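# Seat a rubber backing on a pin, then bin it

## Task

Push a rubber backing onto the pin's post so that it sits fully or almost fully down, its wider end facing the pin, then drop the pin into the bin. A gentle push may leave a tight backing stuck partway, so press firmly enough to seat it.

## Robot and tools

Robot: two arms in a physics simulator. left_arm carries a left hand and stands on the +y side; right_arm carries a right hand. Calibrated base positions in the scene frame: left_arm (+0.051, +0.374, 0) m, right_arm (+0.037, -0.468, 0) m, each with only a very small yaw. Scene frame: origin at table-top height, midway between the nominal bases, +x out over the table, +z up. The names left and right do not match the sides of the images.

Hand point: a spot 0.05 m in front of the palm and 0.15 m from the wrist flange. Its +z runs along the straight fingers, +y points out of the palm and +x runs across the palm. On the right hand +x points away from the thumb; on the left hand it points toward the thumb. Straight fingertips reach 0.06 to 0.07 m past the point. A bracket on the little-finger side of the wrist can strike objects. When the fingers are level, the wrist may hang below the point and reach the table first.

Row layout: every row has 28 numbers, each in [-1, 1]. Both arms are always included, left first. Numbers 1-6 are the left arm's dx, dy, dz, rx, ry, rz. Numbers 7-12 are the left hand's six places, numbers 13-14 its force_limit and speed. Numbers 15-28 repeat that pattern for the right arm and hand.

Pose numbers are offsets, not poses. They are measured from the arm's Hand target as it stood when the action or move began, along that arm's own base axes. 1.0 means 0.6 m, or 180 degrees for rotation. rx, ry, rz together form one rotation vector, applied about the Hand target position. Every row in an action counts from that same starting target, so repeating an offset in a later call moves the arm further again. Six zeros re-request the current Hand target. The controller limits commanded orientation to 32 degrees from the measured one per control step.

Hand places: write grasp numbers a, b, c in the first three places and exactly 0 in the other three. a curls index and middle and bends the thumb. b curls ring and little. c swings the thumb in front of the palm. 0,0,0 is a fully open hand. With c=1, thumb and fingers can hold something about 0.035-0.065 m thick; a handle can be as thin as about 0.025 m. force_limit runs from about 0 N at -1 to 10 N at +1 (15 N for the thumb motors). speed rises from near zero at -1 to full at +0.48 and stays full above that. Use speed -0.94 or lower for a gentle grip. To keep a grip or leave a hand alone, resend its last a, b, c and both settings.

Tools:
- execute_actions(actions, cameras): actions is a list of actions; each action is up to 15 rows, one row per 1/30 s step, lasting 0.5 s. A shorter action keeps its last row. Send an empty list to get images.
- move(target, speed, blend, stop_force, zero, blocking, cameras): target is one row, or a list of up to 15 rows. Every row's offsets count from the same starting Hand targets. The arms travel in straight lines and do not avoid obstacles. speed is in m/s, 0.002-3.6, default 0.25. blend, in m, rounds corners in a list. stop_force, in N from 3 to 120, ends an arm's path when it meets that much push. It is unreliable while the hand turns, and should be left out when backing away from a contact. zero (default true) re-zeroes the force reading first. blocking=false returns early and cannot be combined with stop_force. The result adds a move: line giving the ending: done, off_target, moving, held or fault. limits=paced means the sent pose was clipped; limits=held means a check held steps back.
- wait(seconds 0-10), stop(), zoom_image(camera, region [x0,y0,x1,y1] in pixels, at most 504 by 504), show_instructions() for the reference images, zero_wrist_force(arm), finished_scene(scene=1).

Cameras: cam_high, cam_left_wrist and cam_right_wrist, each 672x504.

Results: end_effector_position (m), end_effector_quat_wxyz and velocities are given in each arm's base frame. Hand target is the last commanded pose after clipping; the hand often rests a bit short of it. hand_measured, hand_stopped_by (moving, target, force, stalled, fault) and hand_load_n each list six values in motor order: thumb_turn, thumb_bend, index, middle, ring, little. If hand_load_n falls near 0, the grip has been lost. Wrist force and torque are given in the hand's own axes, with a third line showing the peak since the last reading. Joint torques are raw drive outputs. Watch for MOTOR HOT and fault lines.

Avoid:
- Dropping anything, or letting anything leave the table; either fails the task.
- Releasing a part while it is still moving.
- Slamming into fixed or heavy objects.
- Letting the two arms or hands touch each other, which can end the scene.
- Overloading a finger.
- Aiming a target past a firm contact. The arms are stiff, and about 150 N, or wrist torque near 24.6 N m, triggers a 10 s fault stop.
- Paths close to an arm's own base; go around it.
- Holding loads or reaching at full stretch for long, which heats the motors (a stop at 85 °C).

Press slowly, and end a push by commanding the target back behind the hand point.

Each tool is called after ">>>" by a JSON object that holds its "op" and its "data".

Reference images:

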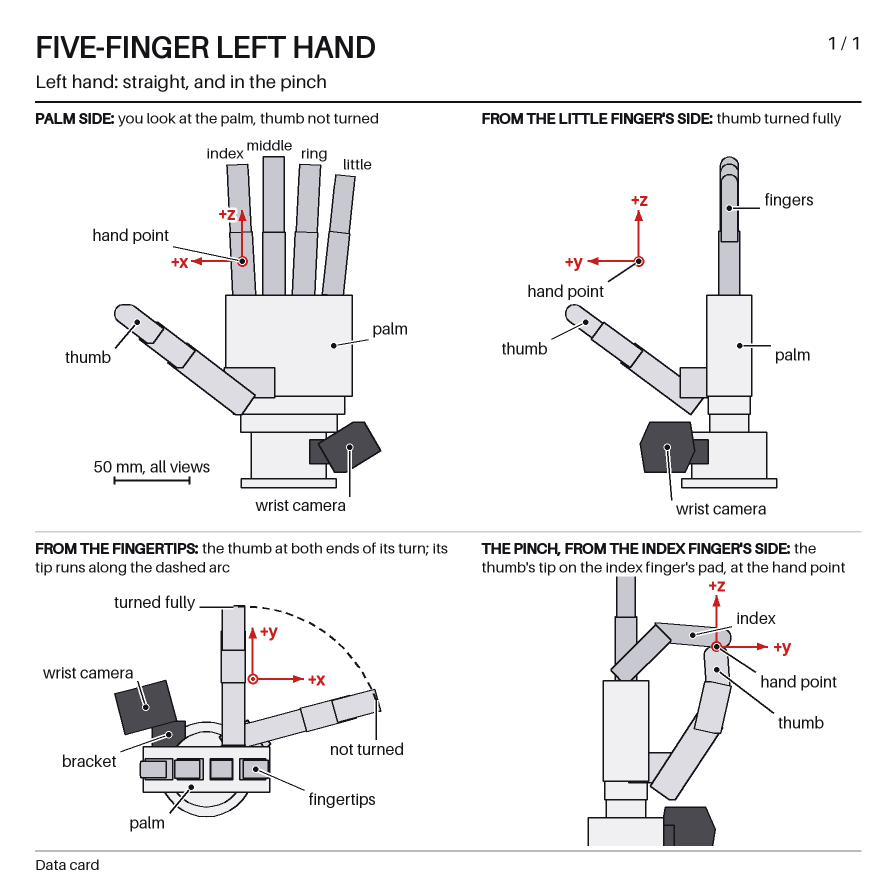

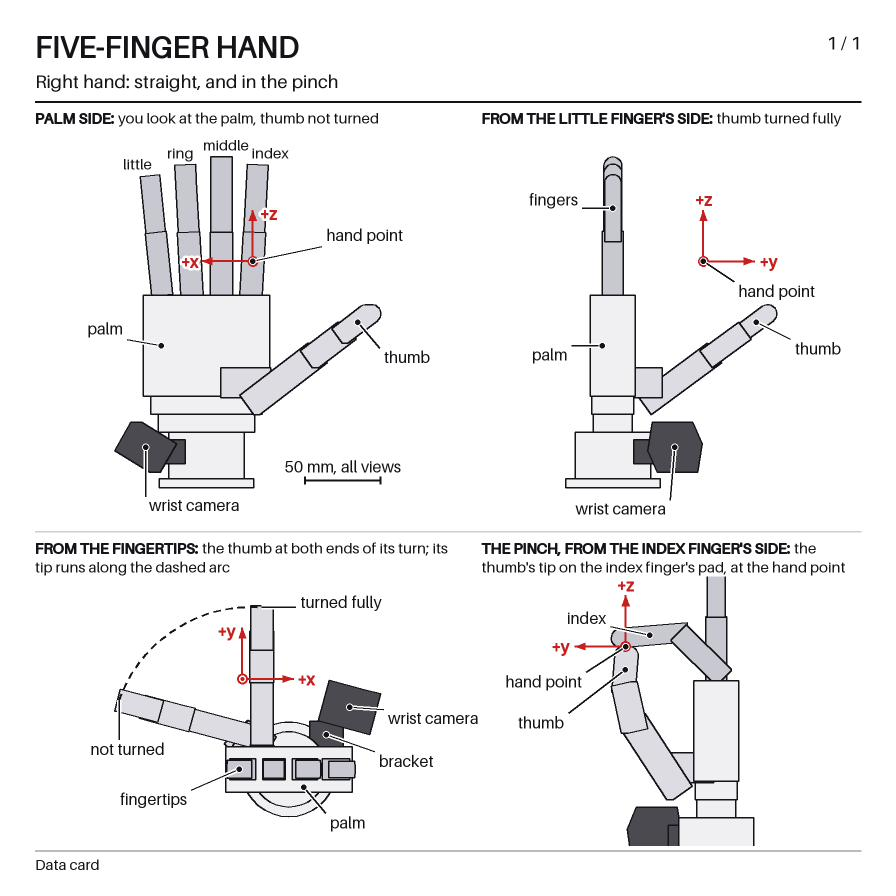

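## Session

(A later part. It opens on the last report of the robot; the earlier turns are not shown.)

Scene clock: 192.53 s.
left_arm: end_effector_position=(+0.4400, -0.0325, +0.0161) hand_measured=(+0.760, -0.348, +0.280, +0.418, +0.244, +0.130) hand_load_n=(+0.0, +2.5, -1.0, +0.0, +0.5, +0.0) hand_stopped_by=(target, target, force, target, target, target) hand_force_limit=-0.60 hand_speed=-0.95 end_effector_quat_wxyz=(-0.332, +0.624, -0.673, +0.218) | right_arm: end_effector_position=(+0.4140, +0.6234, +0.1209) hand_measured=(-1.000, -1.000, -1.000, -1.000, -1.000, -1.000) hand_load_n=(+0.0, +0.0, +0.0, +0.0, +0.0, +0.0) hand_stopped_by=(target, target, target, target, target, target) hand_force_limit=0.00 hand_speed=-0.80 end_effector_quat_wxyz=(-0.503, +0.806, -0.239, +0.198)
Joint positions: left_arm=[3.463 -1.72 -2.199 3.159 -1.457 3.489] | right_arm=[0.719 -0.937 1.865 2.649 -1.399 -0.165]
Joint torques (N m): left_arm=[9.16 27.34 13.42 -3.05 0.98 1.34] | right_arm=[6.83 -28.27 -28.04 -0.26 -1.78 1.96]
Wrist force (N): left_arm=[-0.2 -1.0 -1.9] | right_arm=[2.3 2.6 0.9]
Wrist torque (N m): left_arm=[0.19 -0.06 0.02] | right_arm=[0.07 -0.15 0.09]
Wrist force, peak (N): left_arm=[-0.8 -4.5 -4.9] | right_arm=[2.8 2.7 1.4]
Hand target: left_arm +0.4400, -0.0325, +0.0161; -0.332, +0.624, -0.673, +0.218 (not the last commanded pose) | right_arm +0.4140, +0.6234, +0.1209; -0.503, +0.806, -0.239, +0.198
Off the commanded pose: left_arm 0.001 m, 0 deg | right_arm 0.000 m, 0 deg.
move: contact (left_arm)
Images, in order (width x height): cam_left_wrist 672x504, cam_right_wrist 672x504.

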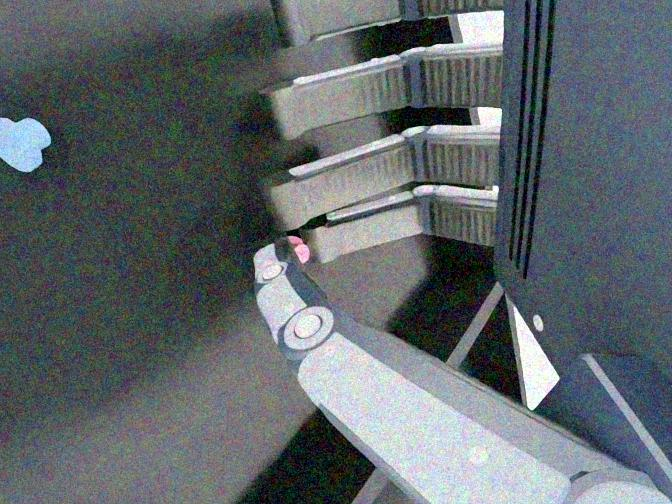

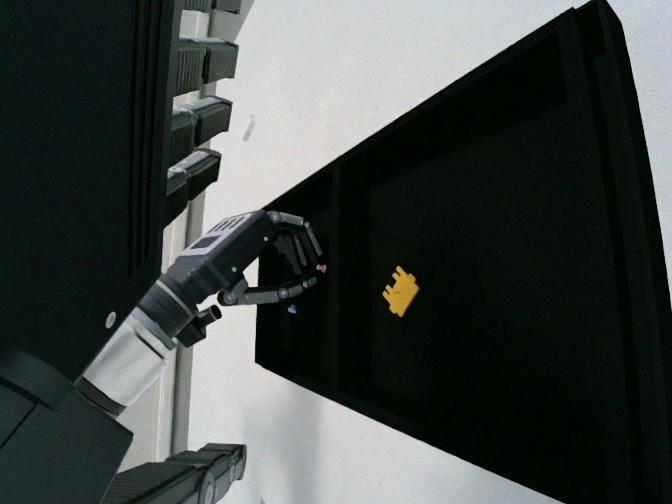

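>>> {"op": "move", "data": {"target": [[-0.005,0,0.06,0,0,0, 0.62,0.8,0.88,0,0,0, -0.6,-0.5, 0,0,0,0,0,0, 0,0,0,0,0,0, 0,-0.8]], "speed": 0.05, "cameras": ["cam_left_wrist","cam_right_wrist"]}}

>>> {"op": "zoom_image", "data": {"camera": "cam_left_wrist", "region": [180, 150, 380, 350]}}

>>> {"op": "zoom_image", "data": {"camera": "cam_right_wrist", "region": [260, 210, 360, 310]}}

Scene clock: 196.00 s.
left_arm: end_effector_position=(+0.4370, -0.0325, +0.0519) hand_measured=(+0.760, -0.468, +0.080, +0.308, +0.612, +0.538) hand_load_n=(+0.0, +0.0, +0.0, +0.0, +0.0, +0.0) hand_stopped_by=(target, target, target, target, target, target) hand_force_limit=-0.60 hand_speed=-0.50 end_effector_quat_wxyz=(-0.332, +0.624, -0.673, +0.218) | right_arm: end_effector_position=(+0.4140, +0.6234, +0.1209) hand_measured=(-1.000, -1.000, -1.000, -1.000, -1.000, -1.000) hand_load_n=(-0.5, +0.0, +0.0, +0.0, +0.0, +0.0) hand_stopped_by=(target, target, target, target, target, target) hand_force_limit=0.00 hand_speed=-0.80 end_effector_quat_wxyz=(-0.503, +0.806, -0.239, +0.198)
Joint positions: left_arm=[3.467 -1.645 -2.165 3.049 -1.455 3.492] | right_arm=[0.719 -0.937 1.865 2.649 -1.399 -0.165]
Joint torques (N m): left_arm=[12.64 25.9 23.71 -3.26 1.49 1.67] | right_arm=[5.9 -28.5 -26.95 -0.24 -1.83 1.94]
Wrist force (N): left_arm=[0.1 0.6 0.6] | right_arm=[2.5 2.4 1.3]
Wrist torque (N m): left_arm=[0.28 -0.03 -0.19] | right_arm=[0.00 -0.20 0.09]
Wrist force, peak (N): left_arm=[-1.7 -6.0 -11.2] | right_arm=[2.7 2.9 1.3]
Hand target: left_arm +0.4370, -0.0325, +0.0521; -0.332, +0.624, -0.673, +0.218 | right_arm +0.4140, +0.6234, +0.1209; -0.503, +0.806, -0.239, +0.198
Off the commanded pose: left_arm 0.000 m, 0 deg | right_arm 0.000 m, 0 deg.
move: done
Images, in order (width x height): cam_left_wrist 672x504, cam_right_wrist 672x504.

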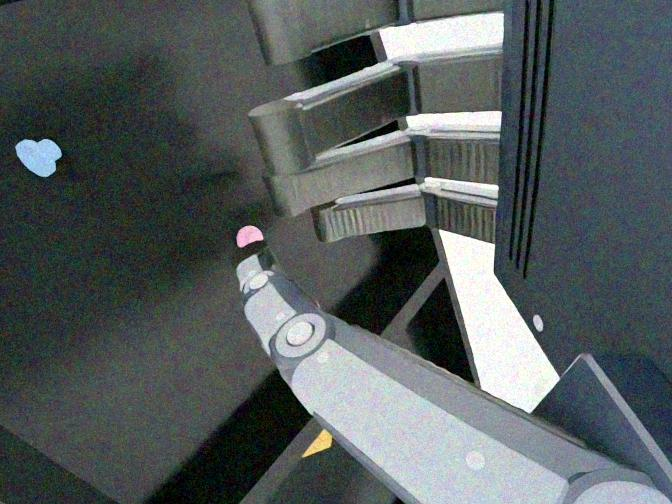

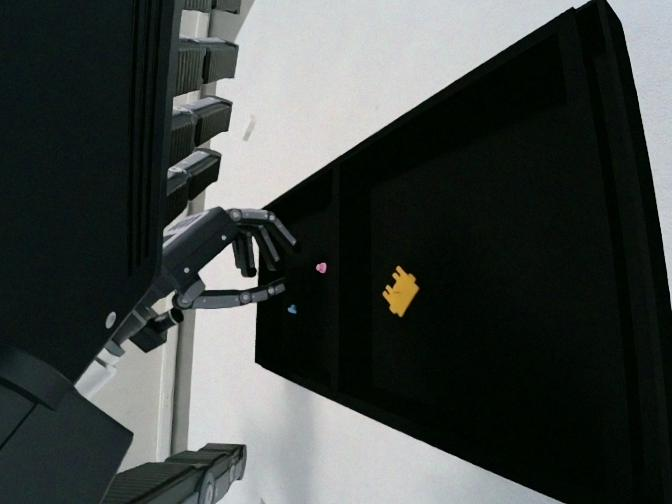

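Scaled by 2.520 from the camera's 672x504 image, which has a finer 960x720 frame.

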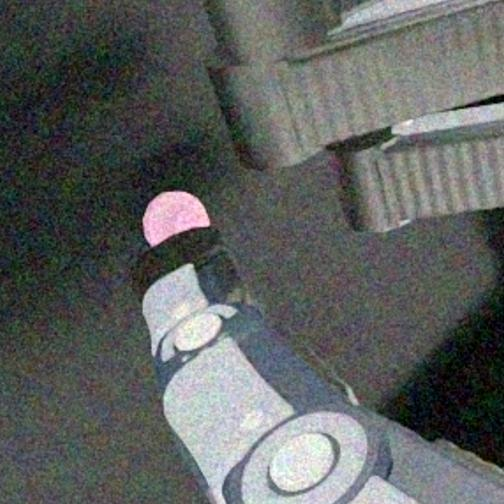

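Scaled by 5.040 from the camera's 672x504 image, which has a finer 960x720 frame.

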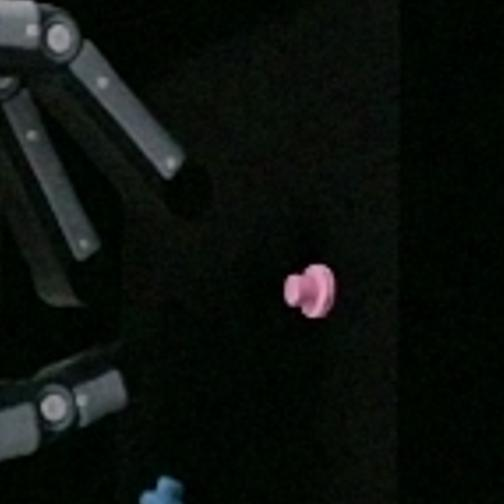

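>>> {"op": "zoom_image", "data": {"camera": "cam_right_wrist", "region": [255, 225, 315, 300]}}

Scaled by 6.720 from the camera's 672x504 image, which has a finer 960x720 frame.

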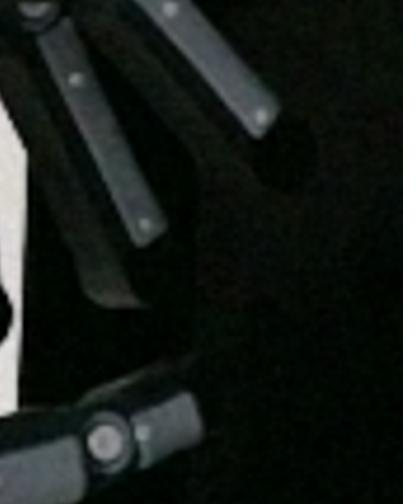

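>>> {"op": "move", "data": {"target": [[0,0,0,0,0,0, 0.745,0.8,0.88,0,0,0, -0.6,-0.8, 0,0,0,0,0,0, 0,0,0,0,0,0, 0,-0.8]], "speed": 0.05, "cameras": ["cam_left_wrist","cam_right_wrist"]}}

>>> {"op": "zoom_image", "data": {"camera": "cam_right_wrist", "region": [255, 225, 335, 305]}}

>>> {"op": "zoom_image", "data": {"camera": "cam_left_wrist", "region": [180, 150, 380, 350]}}

Scene clock: 200.93 s.
left_arm: end_effector_position=(+0.4370, -0.0325, +0.0521) hand_measured=(+0.760, -0.374, +0.330, +0.558, +0.632, +0.526) hand_load_n=(+0.0, +0.0, +0.0, +0.0, +0.0, +0.0) hand_stopped_by=(target, target, target, target, target, target) hand_force_limit=-0.60 hand_speed=-0.80 end_effector_quat_wxyz=(-0.332, +0.624, -0.673, +0.218) | right_arm: end_effector_position=(+0.4140, +0.6234, +0.1209) hand_measured=(-1.000, -1.000, -1.000, -1.000, -1.000, -1.000) hand_load_n=(+0.0, +0.0, -0.5, +0.0, +0.0, +0.0) hand_stopped_by=(target, target, target, target, target, target) hand_force_limit=0.00 hand_speed=-0.80 end_effector_quat_wxyz=(-0.503, +0.806, -0.239, +0.198)
Joint positions: left_arm=[3.467 -1.644 -2.165 3.049 -1.455 3.492] | right_arm=[0.719 -0.937 1.865 2.649 -1.399 -0.165]
Joint torques (N m): left_arm=[12.11 26.5 22.47 -3.05 1.64 1.78] | right_arm=[6.24 -28.41 -27.57 -0.17 -1.82 1.77]
Wrist force (N): left_arm=[0.2 0.8 0.4] | right_arm=[2.4 2.8 1.3]
Wrist torque (N m): left_arm=[0.33 -0.04 -0.19] | right_arm=[0.05 -0.19 0.09]
Wrist force, peak (N): left_arm=[0.0 1.3 0.6] | right_arm=[2.8 2.7 1.3]
Hand target: left_arm +0.4370, -0.0325, +0.0521; -0.332, +0.624, -0.673, +0.218 | right_arm +0.4140, +0.6234, +0.1209; -0.503, +0.806, -0.239, +0.198
Off the commanded pose: left_arm 0.000 m, 0 deg | right_arm 0.000 m, 0 deg.
move: done
Images, in order (width x height): cam_left_wrist 672x504, cam_right_wrist 672x504.

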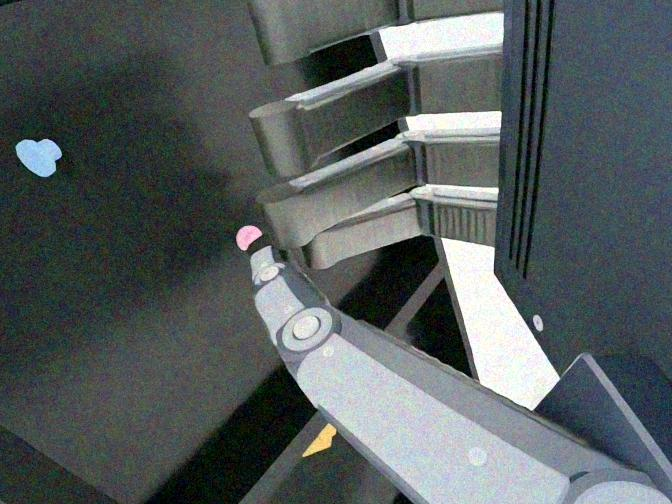

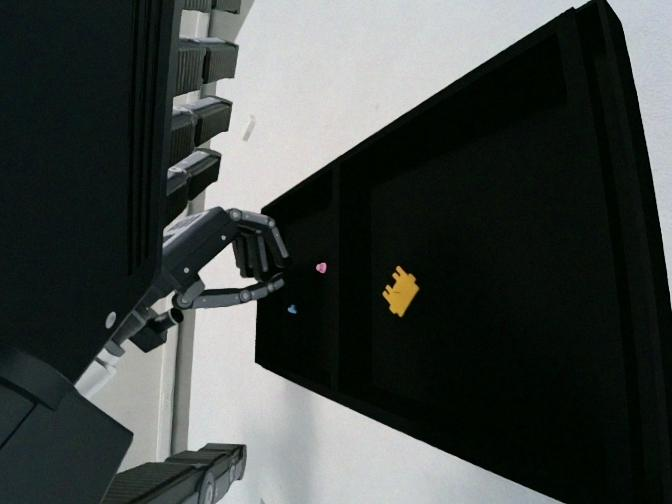

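Scaled by 6.300 from the camera's 672x504 image, which has a finer 960x720 frame.

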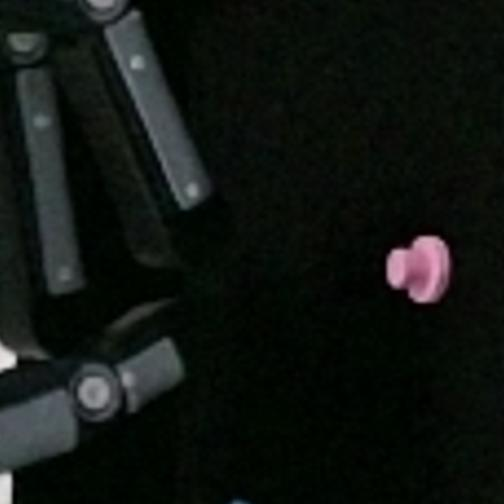

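Scaled by 2.520 from the camera's 672x504 image, which has a finer 960x720 frame.

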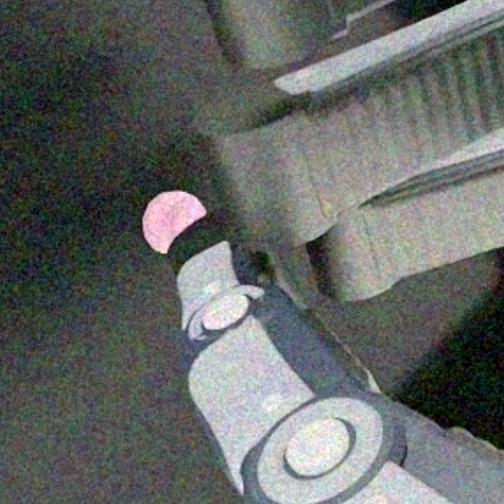

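>>> {"op": "move", "data": {"target": [[0,0.05,-0.0402,0,0,0, 0.745,0.8,0.88,0,0,0, -0.6,-0.8, 0,0,0,0,0,0, 0,0,0,0,0,0, 0,-0.8]], "speed": 0.08, "stop_force": 6}}

>>> {"op": "move", "data": {"target": [[0,0,-0.035,0,0,0, 0.745,0.8,0.88,0,0,0, -0.6,-0.8, 0,0,0,0,0,0, 0,0,0,0,0,0, 0,-0.8]], "speed": 0.008, "stop_force": 3, "cameras": ["cam_left_wrist","cam_right_wrist"]}}

>>> {"op": "zoom_image", "data": {"camera": "cam_right_wrist", "region": [255, 205, 355, 305]}}

Scene clock: 206.17 s.
left_arm: end_effector_position=(+0.4370, -0.0025, +0.0280) hand_measured=(+0.760, -0.374, +0.330, +0.558, +0.632, +0.526) hand_load_n=(+0.0, +0.0, +0.0, +0.0, +0.0, +0.0) hand_stopped_by=(target, target, target, target, target, target) hand_force_limit=-0.60 hand_speed=-0.80 end_effector_quat_wxyz=(-0.332, +0.624, -0.673, +0.218) | right_arm: end_effector_position=(+0.4140, +0.6234, +0.1209) hand_measured=(-1.000, -1.000, -1.000, -1.000, -1.000, -1.000) hand_load_n=(+0.0, +0.0, +0.0, +0.0, +0.0, +0.0) hand_stopped_by=(target, target, target, target, target, target) hand_force_limit=0.00 hand_speed=-0.80 end_effector_quat_wxyz=(-0.503, +0.806, -0.239, +0.198)
Joint positions: left_arm=[3.571 -1.687 -2.2 3.115 -1.38 3.565] | right_arm=[0.719 -0.937 1.865 2.649 -1.399 -0.165]
Joint torques (N m): left_arm=[12.58 12.51 3.64 1.93 1.64 1.7] | right_arm=[6.77 -28.98 -27.55 -0.32 -1.58 1.78]
Wrist force (N): left_arm=[0.2 0.3 0.4] | right_arm=[2.3 2.5 1.3]
Wrist torque (N m): left_arm=[0.23 -0.06 -0.19] | right_arm=[0.02 -0.18 0.09]
Wrist force, peak (N): left_arm=[-0.2 1.1 0.6] | right_arm=[2.7 2.8 1.1]
Hand target: left_arm +0.4370, -0.0025, +0.0279; -0.332, +0.624, -0.673, +0.218 | right_arm +0.4140, +0.6234, +0.1209; -0.503, +0.806, -0.239, +0.198
Off the commanded pose: left_arm 0.000 m, 0 deg | right_arm 0.000 m, 0 deg.
move: done

Scene clock: 209.07 s.
left_arm: end_effector_position=(+0.4370, -0.0025, +0.0147) hand_measured=(+0.760, -0.374, +0.330, +0.558, +0.632, +0.526) hand_load_n=(+0.0, +0.0, +0.0, +0.5, +0.0, +0.0) hand_stopped_by=(target, target, target, target, target, target) hand_force_limit=-0.60 hand_speed=-0.80 end_effector_quat_wxyz=(-0.332, +0.624, -0.673, +0.218) | right_arm: end_effector_position=(+0.4140, +0.6234, +0.1209) hand_measured=(-1.000, -1.000, -1.000, -1.000, -1.000, -1.000) hand_load_n=(-0.5, +0.0, +0.0, +0.0, +0.0, +0.0) hand_stopped_by=(target, target, target, target, target, target) hand_force_limit=0.00 hand_speed=-0.80 end_effector_quat_wxyz=(-0.503, +0.806, -0.239, +0.198)
Joint positions: left_arm=[3.571 -1.713 -2.215 3.157 -1.38 3.565] | right_arm=[0.719 -0.937 1.865 2.649 -1.399 -0.165]
Joint torques (N m): left_arm=[11.48 26.67 20.68 -2.99 -0.41 1.79] | right_arm=[7.02 -28.95 -27.87 -0.2 -1.61 1.85]
Wrist force (N): left_arm=[-0.1 -2.1 -2.3] | right_arm=[2.6 2.8 1.1]
Wrist torque (N m): left_arm=[0.03 -0.05 -0.15] | right_arm=[0.06 -0.21 0.11]
Wrist force, peak (N): left_arm=[-1.0 -6.3 -7.7] | right_arm=[2.6 3.0 1.3]
Hand target: left_arm +0.4370, -0.0025, +0.0147; -0.332, +0.624, -0.673, +0.218 (not the last commanded pose) | right_arm +0.4140, +0.6234, +0.1209; -0.503, +0.806, -0.239, +0.198
Off the commanded pose: left_arm 0.008 m, 0 deg | right_arm 0.000 m, 0 deg.
move: contact (left_arm)
Images, in order (width x height): cam_left_wrist 672x504, cam_right_wrist 672x504.

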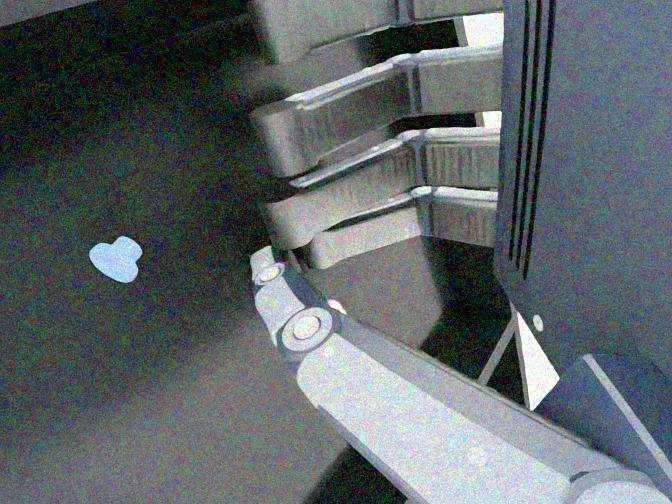

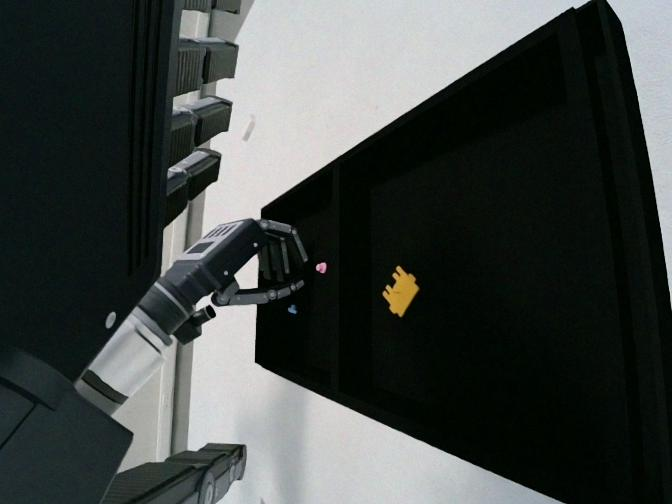

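Scaled by 5.040 from the camera's 672x504 image, which has a finer 960x720 frame.

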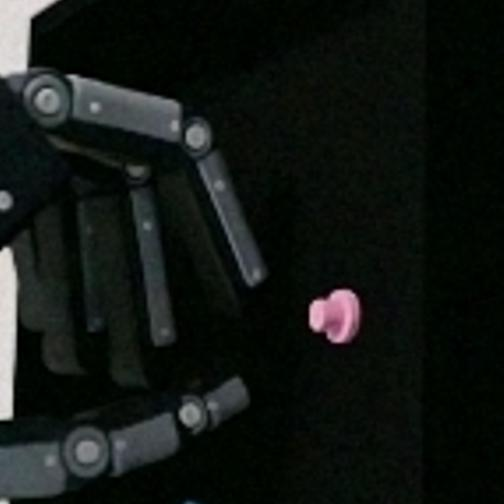

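>>> {"op": "move", "data": {"target": [[0,0,0.06,0,0,0, 0.745,0.8,0.88,0,0,0, -0.6,-0.5, 0,0,0,0,0,0, 0,0,0,0,0,0, 0,-0.8],[0,-0.05,0.0588,0,0,0, 0.62,0.6,0.88,0,0,0, -0.6,-0.5, 0,0,0,0,0,0, 0,0,0,0,0,0, 0,-0.8]], "speed": 0.1, "cameras": ["cam_left_wrist","cam_right_wrist"]}}

>>> {"op": "zoom_image", "data": {"camera": "cam_left_wrist", "region": [200, 180, 320, 300]}}

>>> {"op": "zoom_image", "data": {"camera": "cam_right_wrist", "region": [260, 210, 360, 310]}}

Scene clock: 214.53 s.
left_arm: end_effector_position=(+0.4370, -0.0325, +0.0500) hand_measured=(+0.760, -0.408, +0.120, +0.258, +0.232, +0.138) hand_load_n=(+0.0, +0.0, +0.0, +0.0, +0.0, +0.0) hand_stopped_by=(target, target, target, target, target, target) hand_force_limit=-0.60 hand_speed=-0.50 end_effector_quat_wxyz=(-0.332, +0.624, -0.673, +0.218) | right_arm: end_effector_position=(+0.4140, +0.6234, +0.1209) hand_measured=(-1.000, -1.000, -1.000, -1.000, -1.000, -1.000) hand_load_n=(+0.0, +0.0, +0.0, +0.0, +0.0, +0.0) hand_stopped_by=(target, target, target, target, target, target) hand_force_limit=0.00 hand_speed=-0.80 end_effector_quat_wxyz=(-0.503, +0.806, -0.239, +0.198)
Joint positions: left_arm=[3.467 -1.648 -2.167 3.055 -1.455 3.492] | right_arm=[0.719 -0.937 1.865 2.649 -1.399 -0.165]
Joint torques (N m): left_arm=[-11.94 10.74 22.14 0.95 -1.51 -1.78] | right_arm=[6.58 -28.91 -27.87 -0.27 -1.6 1.92]
Wrist force (N): left_arm=[0.3 0.8 0.8] | right_arm=[2.5 2.6 1.2]
Wrist torque (N m): left_arm=[0.30 -0.04 -0.03] | right_arm=[0.04 -0.20 0.10]
Wrist force, peak (N): left_arm=[-0.1 -2.2 -3.2] | right_arm=[2.8 2.7 1.4]
Hand target: left_arm +0.4370, -0.0325, +0.0500; -0.332, +0.624, -0.673, +0.218 | right_arm +0.4140, +0.6234, +0.1209; -0.503, +0.806, -0.239, +0.198
Off the commanded pose: left_arm 0.000 m, 0 deg | right_arm 0.000 m, 0 deg.
move: done
Images, in order (width x height): cam_left_wrist 672x504, cam_right_wrist 672x504.

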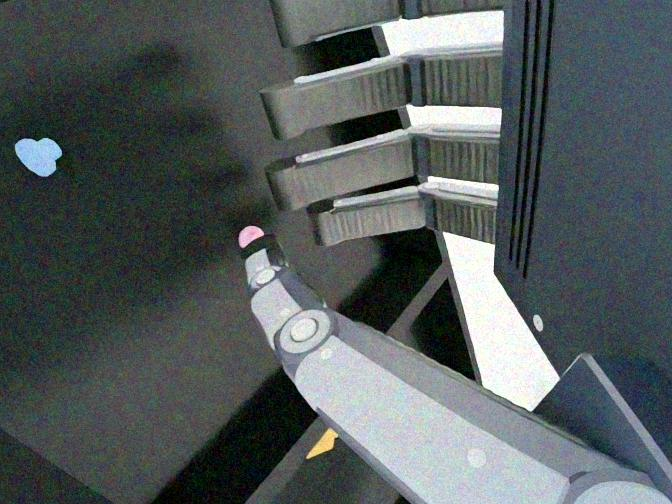

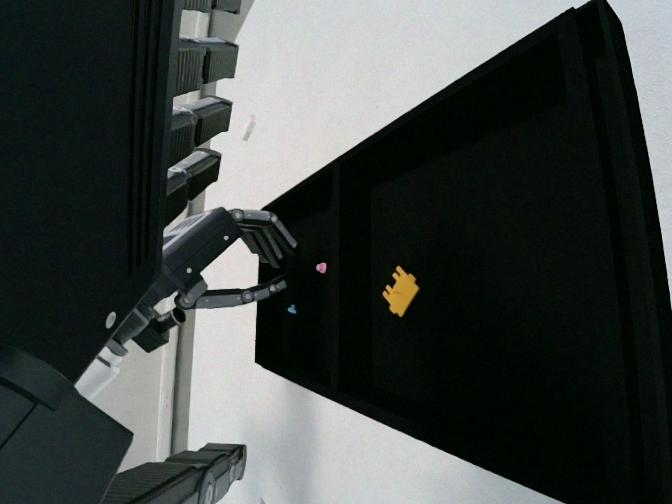

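Scaled by 4.200 from the camera's 672x504 image, which has a finer 960x720 frame.

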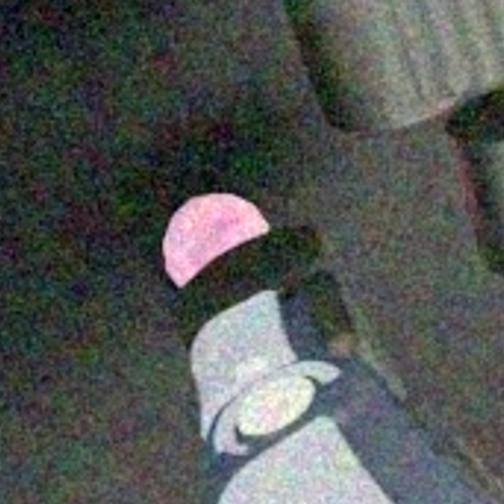

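Scaled by 5.040 from the camera's 672x504 image, which has a finer 960x720 frame.

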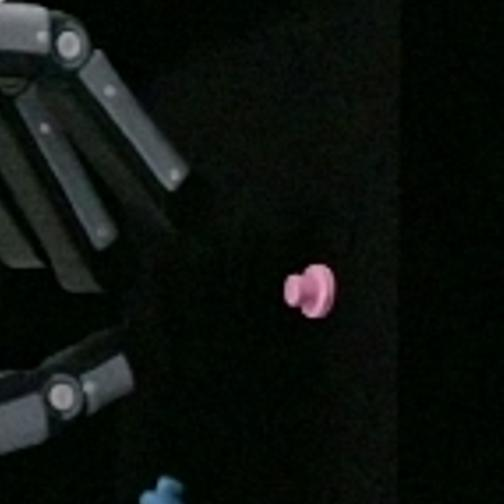

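>>> {"op": "move", "data": {"target": [[0.0003,-0.0017,-0.0463,0,0,0, 0.62,0.6,0.88,0,0,0, -0.6,-0.5, 0,0,0,0,0,0, 0,0,0,0,0,0, 0,-0.8]], "speed": 0.08, "stop_force": 4}}

>>> {"op": "move", "data": {"target": [[0.005,0,-0.0117,0,0,0, 0.7,0.6,0.88,0,0,0, -0.6,-0.95, 0,0,0,0,0,0, 0,0,0,0,0,0, 0,-0.8]], "speed": 0.006, "stop_force": 4, "cameras": ["cam_left_wrist","cam_right_wrist"]}}

>>> {"op": "zoom_image", "data": {"camera": "cam_left_wrist", "region": [230, 170, 390, 330]}}

>>> {"op": "zoom_image", "data": {"camera": "cam_right_wrist", "region": [280, 230, 350, 300]}}

Scene clock: 217.63 s.
left_arm: end_effector_position=(+0.4372, -0.0335, +0.0222) hand_measured=(+0.760, -0.408, +0.120, +0.258, +0.232, +0.138) hand_load_n=(+0.0, +0.0, -1.0, +0.0, +0.5, +0.0) hand_stopped_by=(target, target, target, target, target, target) hand_force_limit=-0.60 hand_speed=-0.50 end_effector_quat_wxyz=(-0.332, +0.624, -0.673, +0.218) | right_arm: end_effector_position=(+0.4140, +0.6234, +0.1209) hand_measured=(-1.000, -1.000, -1.000, -1.000, -1.000, -1.000) hand_load_n=(+0.0, +0.0, -0.5, +0.0, +0.0, +0.0) hand_stopped_by=(target, target, target, target, target, target) hand_force_limit=0.00 hand_speed=-0.80 end_effector_quat_wxyz=(-0.503, +0.806, -0.239, +0.198)
Joint positions: left_arm=[3.463 -1.701 -2.2 3.141 -1.457 3.489] | right_arm=[0.719 -0.937 1.865 2.649 -1.399 -0.165]
Joint torques (N m): left_arm=[-11.61 12.07 2.59 1.8 -1.62 -1.64] | right_arm=[6.35 -29.36 -26.84 -0.26 -1.43 1.87]
Wrist force (N): left_arm=[0.1 -0.5 -0.2] | right_arm=[2.5 2.5 1.4]
Wrist torque (N m): left_arm=[0.21 -0.07 0.01] | right_arm=[0.02 -0.21 0.11]
Wrist force, peak (N): left_arm=[0.1 1.1 0.9] | right_arm=[2.7 2.8 1.6]
Hand target: left_arm +0.4372, -0.0335, +0.0222; -0.332, +0.624, -0.673, +0.218 | right_arm +0.4140, +0.6234, +0.1209; -0.503, +0.806, -0.239, +0.198
Off the commanded pose: left_arm 0.000 m, 0 deg | right_arm 0.000 m, 0 deg.
move: done

Scene clock: 219.87 s.
left_arm: end_effector_position=(+0.4398, -0.0336, +0.0159) hand_measured=(+0.760, -0.348, +0.280, +0.418, +0.244, +0.130) hand_load_n=(+0.0, +2.5, -1.5, +0.0, +0.0, +0.0) hand_stopped_by=(target, target, target, target, target, target) hand_force_limit=-0.60 hand_speed=-0.95 end_effector_quat_wxyz=(-0.332, +0.624, -0.673, +0.218) | right_arm: end_effector_position=(+0.4140, +0.6234, +0.1209) hand_measured=(-1.000, -1.000, -1.000, -1.000, -1.000, -1.000) hand_load_n=(+0.0, +0.0, +0.0, +0.0, +0.0, +0.0) hand_stopped_by=(target, target, target, target, target, target) hand_force_limit=0.00 hand_speed=-0.80 end_effector_quat_wxyz=(-0.503, +0.806, -0.239, +0.198)
Joint positions: left_arm=[3.46 -1.72 -2.2 3.16 -1.46 3.487] | right_arm=[0.719 -0.937 1.865 2.649 -1.399 -0.165]
Joint torques (N m): left_arm=[8.35 27.07 13.63 -2.98 1.05 1.22] | right_arm=[6.82 -29.3 -27.65 -0.28 -1.48 1.85]
Wrist force (N): left_arm=[-0.4 -1.2 -2.1] | right_arm=[2.5 2.6 1.3]
Wrist torque (N m): left_arm=[0.16 -0.05 0.02] | right_arm=[0.03 -0.19 0.10]
Wrist force, peak (N): left_arm=[-0.7 -3.8 -4.8] | right_arm=[2.6 2.8 1.4]
Hand target: left_arm +0.4398, -0.0335, +0.0159; -0.332, +0.624, -0.673, +0.218 (not the last commanded pose) | right_arm +0.4140, +0.6234, +0.1209; -0.503, +0.806, -0.239, +0.198
Off the commanded pose: left_arm 0.001 m, 0 deg | right_arm 0.000 m, 0 deg.
move: contact (left_arm)
Images, in order (width x height): cam_left_wrist 672x504, cam_right_wrist 672x504.

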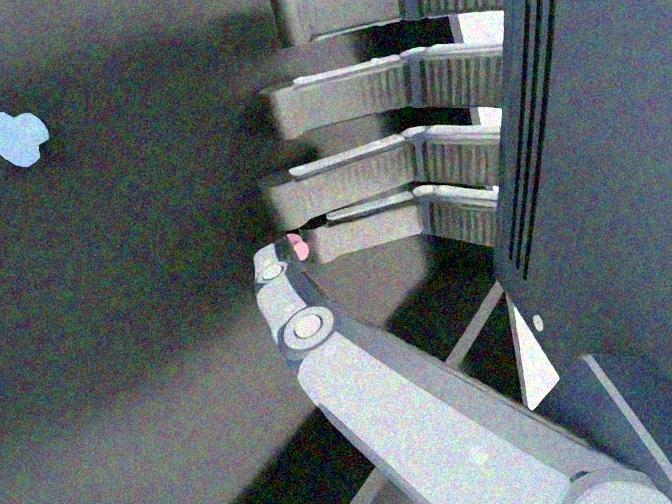

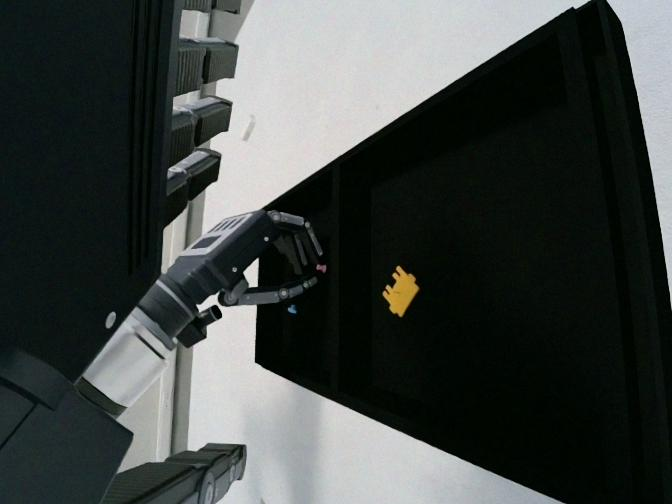

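Scaled by 3.150 from the camera's 672x504 image, which has a finer 960x720 frame.

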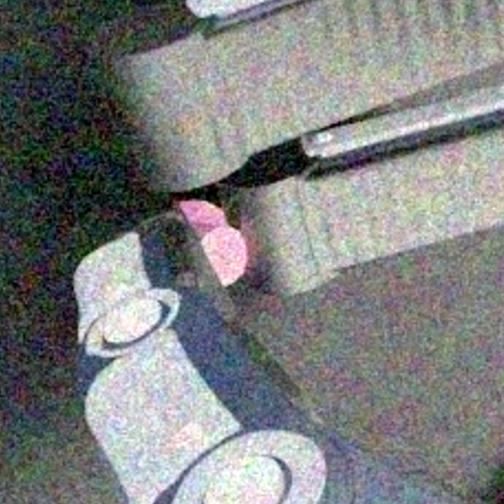

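Scaled by 7.200 from the camera's 672x504 image, which has a finer 960x720 frame.

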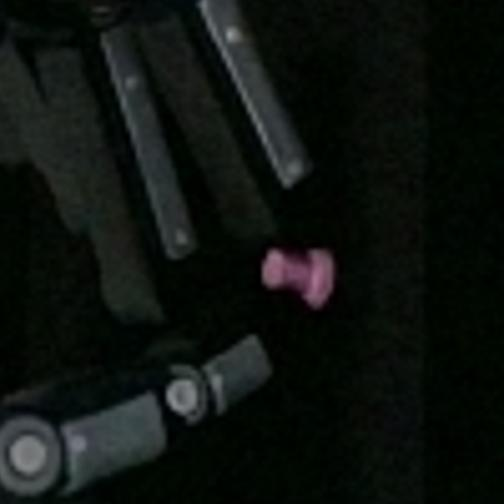

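>>> {"op": "move", "data": {"target": [[0,0,0.025,0,0,0, 0.7,0.6,0.88,0,0,0, -0.6,-0.5, 0,0,0,0,0,0, 0,0,0,0,0,0, 0,-0.8],[-0.0055,0,0.03,0,-0.0333,0, 0.62,0.6,0.88,0,0,0, -0.6,-0.5, 0,0,0,0,0,0, 0,0,0,0,0,0, 0,-0.8],[-0.0055,0,0.0127,0,-0.0333,0, 0.62,0.6,0.88,0,0,0, -0.6,-0.5, 0,0,0,0,0,0, 0,0,0,0,0,0, 0,-0.8]], "speed": 0.05, "cameras": ["cam_left_wrist","cam_right_wrist"]}}

>>> {"op": "zoom_image", "data": {"camera": "cam_right_wrist", "region": [280, 230, 350, 300]}}

>>> {"op": "zoom_image", "data": {"camera": "cam_left_wrist", "region": [230, 170, 390, 330]}}

Scene clock: 226.97 s.
left_arm: end_effector_position=(+0.4365, -0.0335, +0.0237) hand_measured=(+0.760, -0.408, +0.120, +0.258, +0.232, +0.138) hand_load_n=(+0.0, +0.0, +0.0, +0.0, +0.0, +0.0) hand_stopped_by=(target, target, target, target, target, target) hand_force_limit=-0.60 hand_speed=-0.50 end_effector_quat_wxyz=(-0.366, +0.612, -0.654, +0.251) | right_arm: end_effector_position=(+0.4140, +0.6234, +0.1209) hand_measured=(-1.000, -1.000, -1.000, -1.000, -1.000, -1.000) hand_load_n=(+0.0, +0.0, -0.5, +0.0, +0.0, +0.0) hand_stopped_by=(target, target, target, target, target, target) hand_force_limit=0.00 hand_speed=-0.80 end_effector_quat_wxyz=(-0.503, +0.806, -0.239, +0.198)
Joint positions: left_arm=[3.492 -1.647 -2.291 3.277 -1.413 3.482] | right_arm=[0.719 -0.937 1.865 2.649 -1.399 -0.165]
Joint torques (N m): left_arm=[6.31 10.08 2.6 2.39 0.82 0.1] | right_arm=[6.43 -28.63 -27.59 -0.35 -1.49 1.89]
Wrist force (N): left_arm=[0.3 0.8 0.6] | right_arm=[2.4 2.4 1.1]
Wrist torque (N m): left_arm=[0.34 -0.02 -0.04] | right_arm=[0.01 -0.20 0.09]
Wrist force, peak (N): left_arm=[-0.1 -1.6 -2.7] | right_arm=[2.8 2.8 1.2]
Hand target: left_arm +0.4365, -0.0335, +0.0236; -0.366, +0.612, -0.654, +0.251 | right_arm +0.4140, +0.6234, +0.1209; -0.503, +0.806, -0.239, +0.198
Off the commanded pose: left_arm 0.000 m, 0 deg | right_arm 0.000 m, 0 deg.
move: done
Images, in order (width x height): cam_left_wrist 672x504, cam_right_wrist 672x504.

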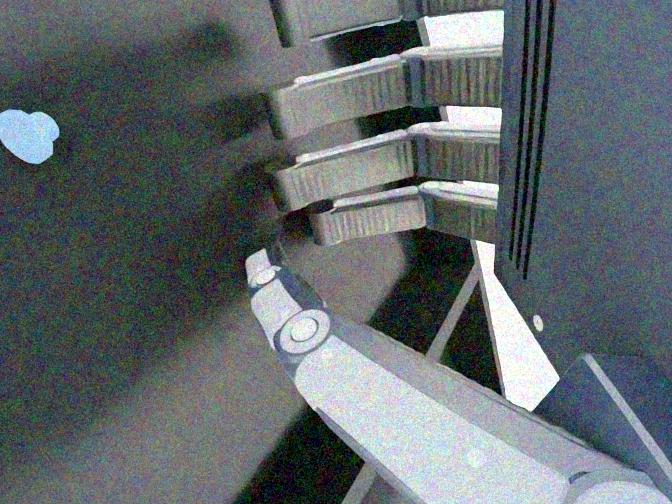

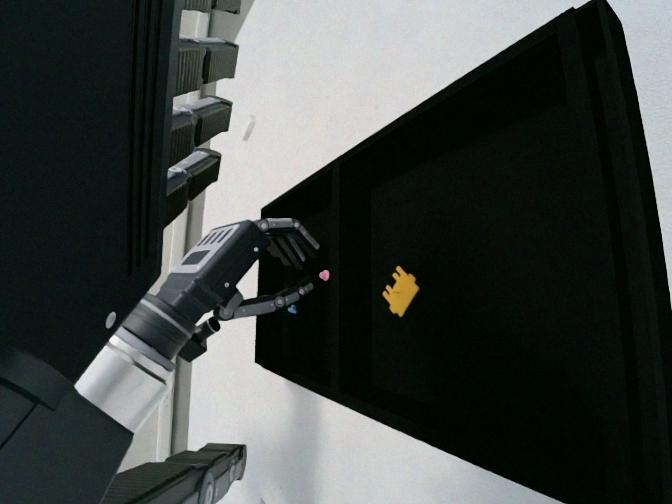

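Scaled by 7.200 from the camera's 672x504 image, which has a finer 960x720 frame.

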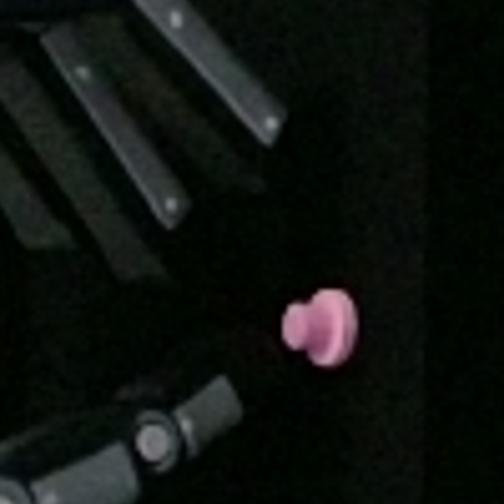

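Scaled by 3.150 from the camera's 672x504 image, which has a finer 960x720 frame.

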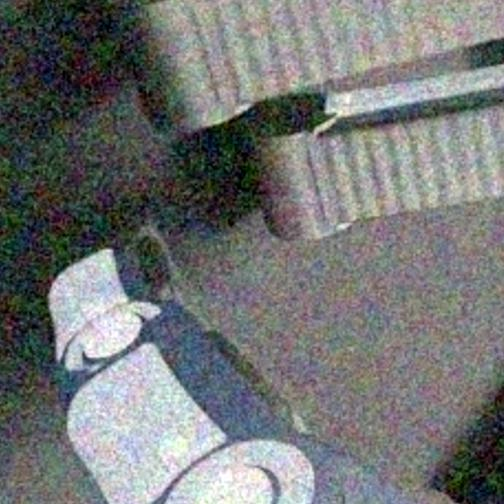

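>>> {"op": "move", "data": {"target": [[0,0,0.03,0,0,0, 0.62,0.6,0.88,0,0,0, -0.6,-0.5, 0,0,0,0,0,0, 0,0,0,0,0,0, 0,-0.8],[-0.0142,-0.0125,0.0607,0,0,0, 0.62,0.6,0.88,0,0,0, -0.6,-0.5, 0,0,0,0,0,0, 0,0,0,0,0,0, 0,-0.8]], "speed": 0.08, "cameras": ["cam_left_wrist","cam_right_wrist"]}}

>>> {"op": "zoom_image", "data": {"camera": "cam_left_wrist", "region": [190, 170, 310, 290]}}

>>> {"op": "zoom_image", "data": {"camera": "cam_right_wrist", "region": [280, 230, 350, 300]}}

Scene clock: 229.60 s.
left_arm: end_effector_position=(+0.4281, -0.0410, +0.0599) hand_measured=(+0.760, -0.408, +0.120, +0.258, +0.232, +0.138) hand_load_n=(+0.0, +0.0, +0.0, +0.0, +0.0, +0.0) hand_stopped_by=(target, target, target, target, target, target) hand_force_limit=-0.60 hand_speed=-0.50 end_effector_quat_wxyz=(-0.366, +0.612, -0.654, +0.251) | right_arm: end_effector_position=(+0.4140, +0.6234, +0.1209) hand_measured=(-1.000, -1.000, -1.000, -1.000, -1.000, -1.000) hand_load_n=(+0.0, +0.0, +0.0, +0.0, +0.0, +0.0) hand_stopped_by=(target, target, target, target, target, target) hand_force_limit=0.00 hand_speed=-0.80 end_effector_quat_wxyz=(-0.503, +0.806, -0.239, +0.198)
Joint positions: left_arm=[3.475 -1.552 -2.264 3.158 -1.427 3.471] | right_arm=[0.719 -0.937 1.865 2.649 -1.399 -0.165]
Joint torques (N m): left_arm=[-11.56 21.65 23 -2.41 -1.33 -1.85] | right_arm=[6.45 -29.61 -26.85 -0.46 -1.38 1.94]
Wrist force (N): left_arm=[0.5 0.8 0.5] | right_arm=[2.6 2.6 1.1]
Wrist torque (N m): left_arm=[0.34 -0.06 -0.02] | right_arm=[0.04 -0.21 0.10]
Wrist force, peak (N): left_arm=[0.5 1.1 0.9] | right_arm=[2.4 2.9 1.5]
Hand target: left_arm +0.4280, -0.0410, +0.0600; -0.366, +0.612, -0.654, +0.251 | right_arm +0.4140, +0.6234, +0.1209; -0.503, +0.806, -0.239, +0.198
Off the commanded pose: left_arm 0.000 m, 0 deg | right_arm 0.000 m, 0 deg.
move: done
Images, in order (width x height): cam_left_wrist 672x504, cam_right_wrist 672x504.

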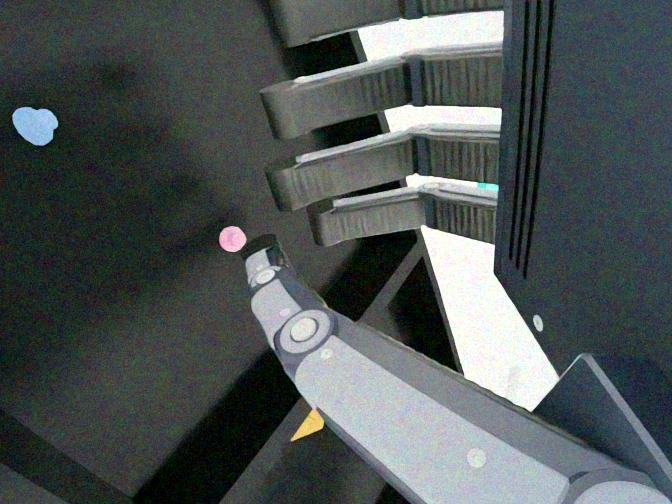

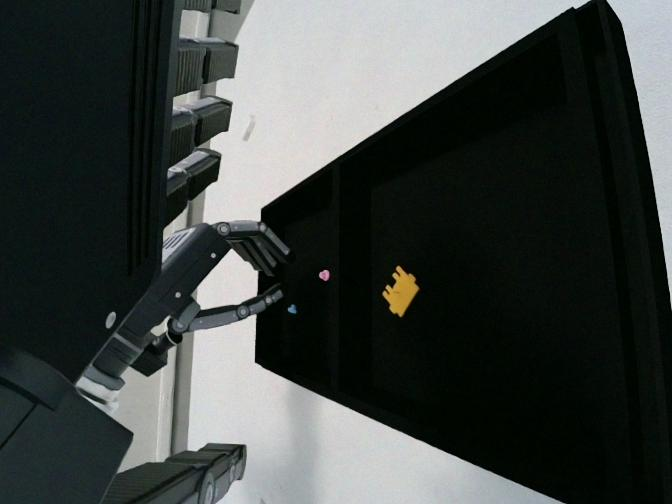

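Scaled by 4.200 from the camera's 672x504 image, which has a finer 960x720 frame.

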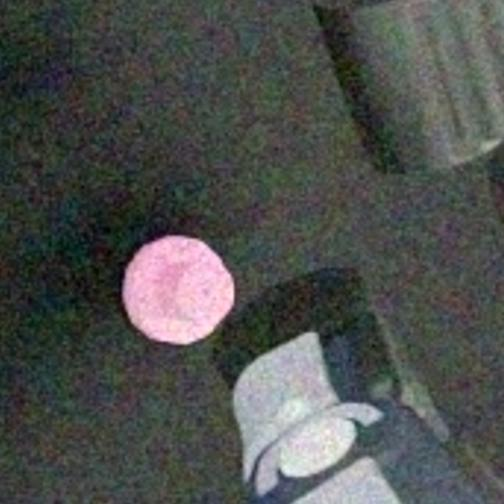

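Scaled by 7.200 from the camera's 672x504 image, which has a finer 960x720 frame.

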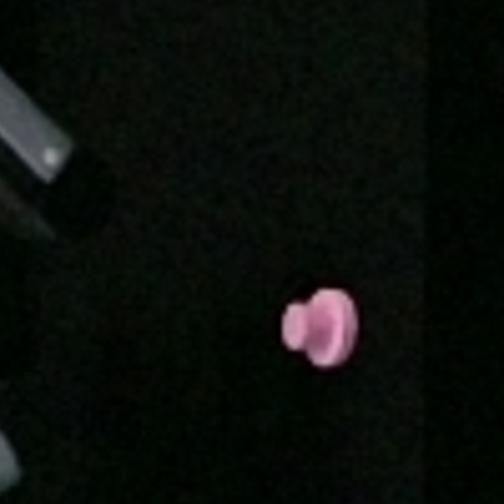

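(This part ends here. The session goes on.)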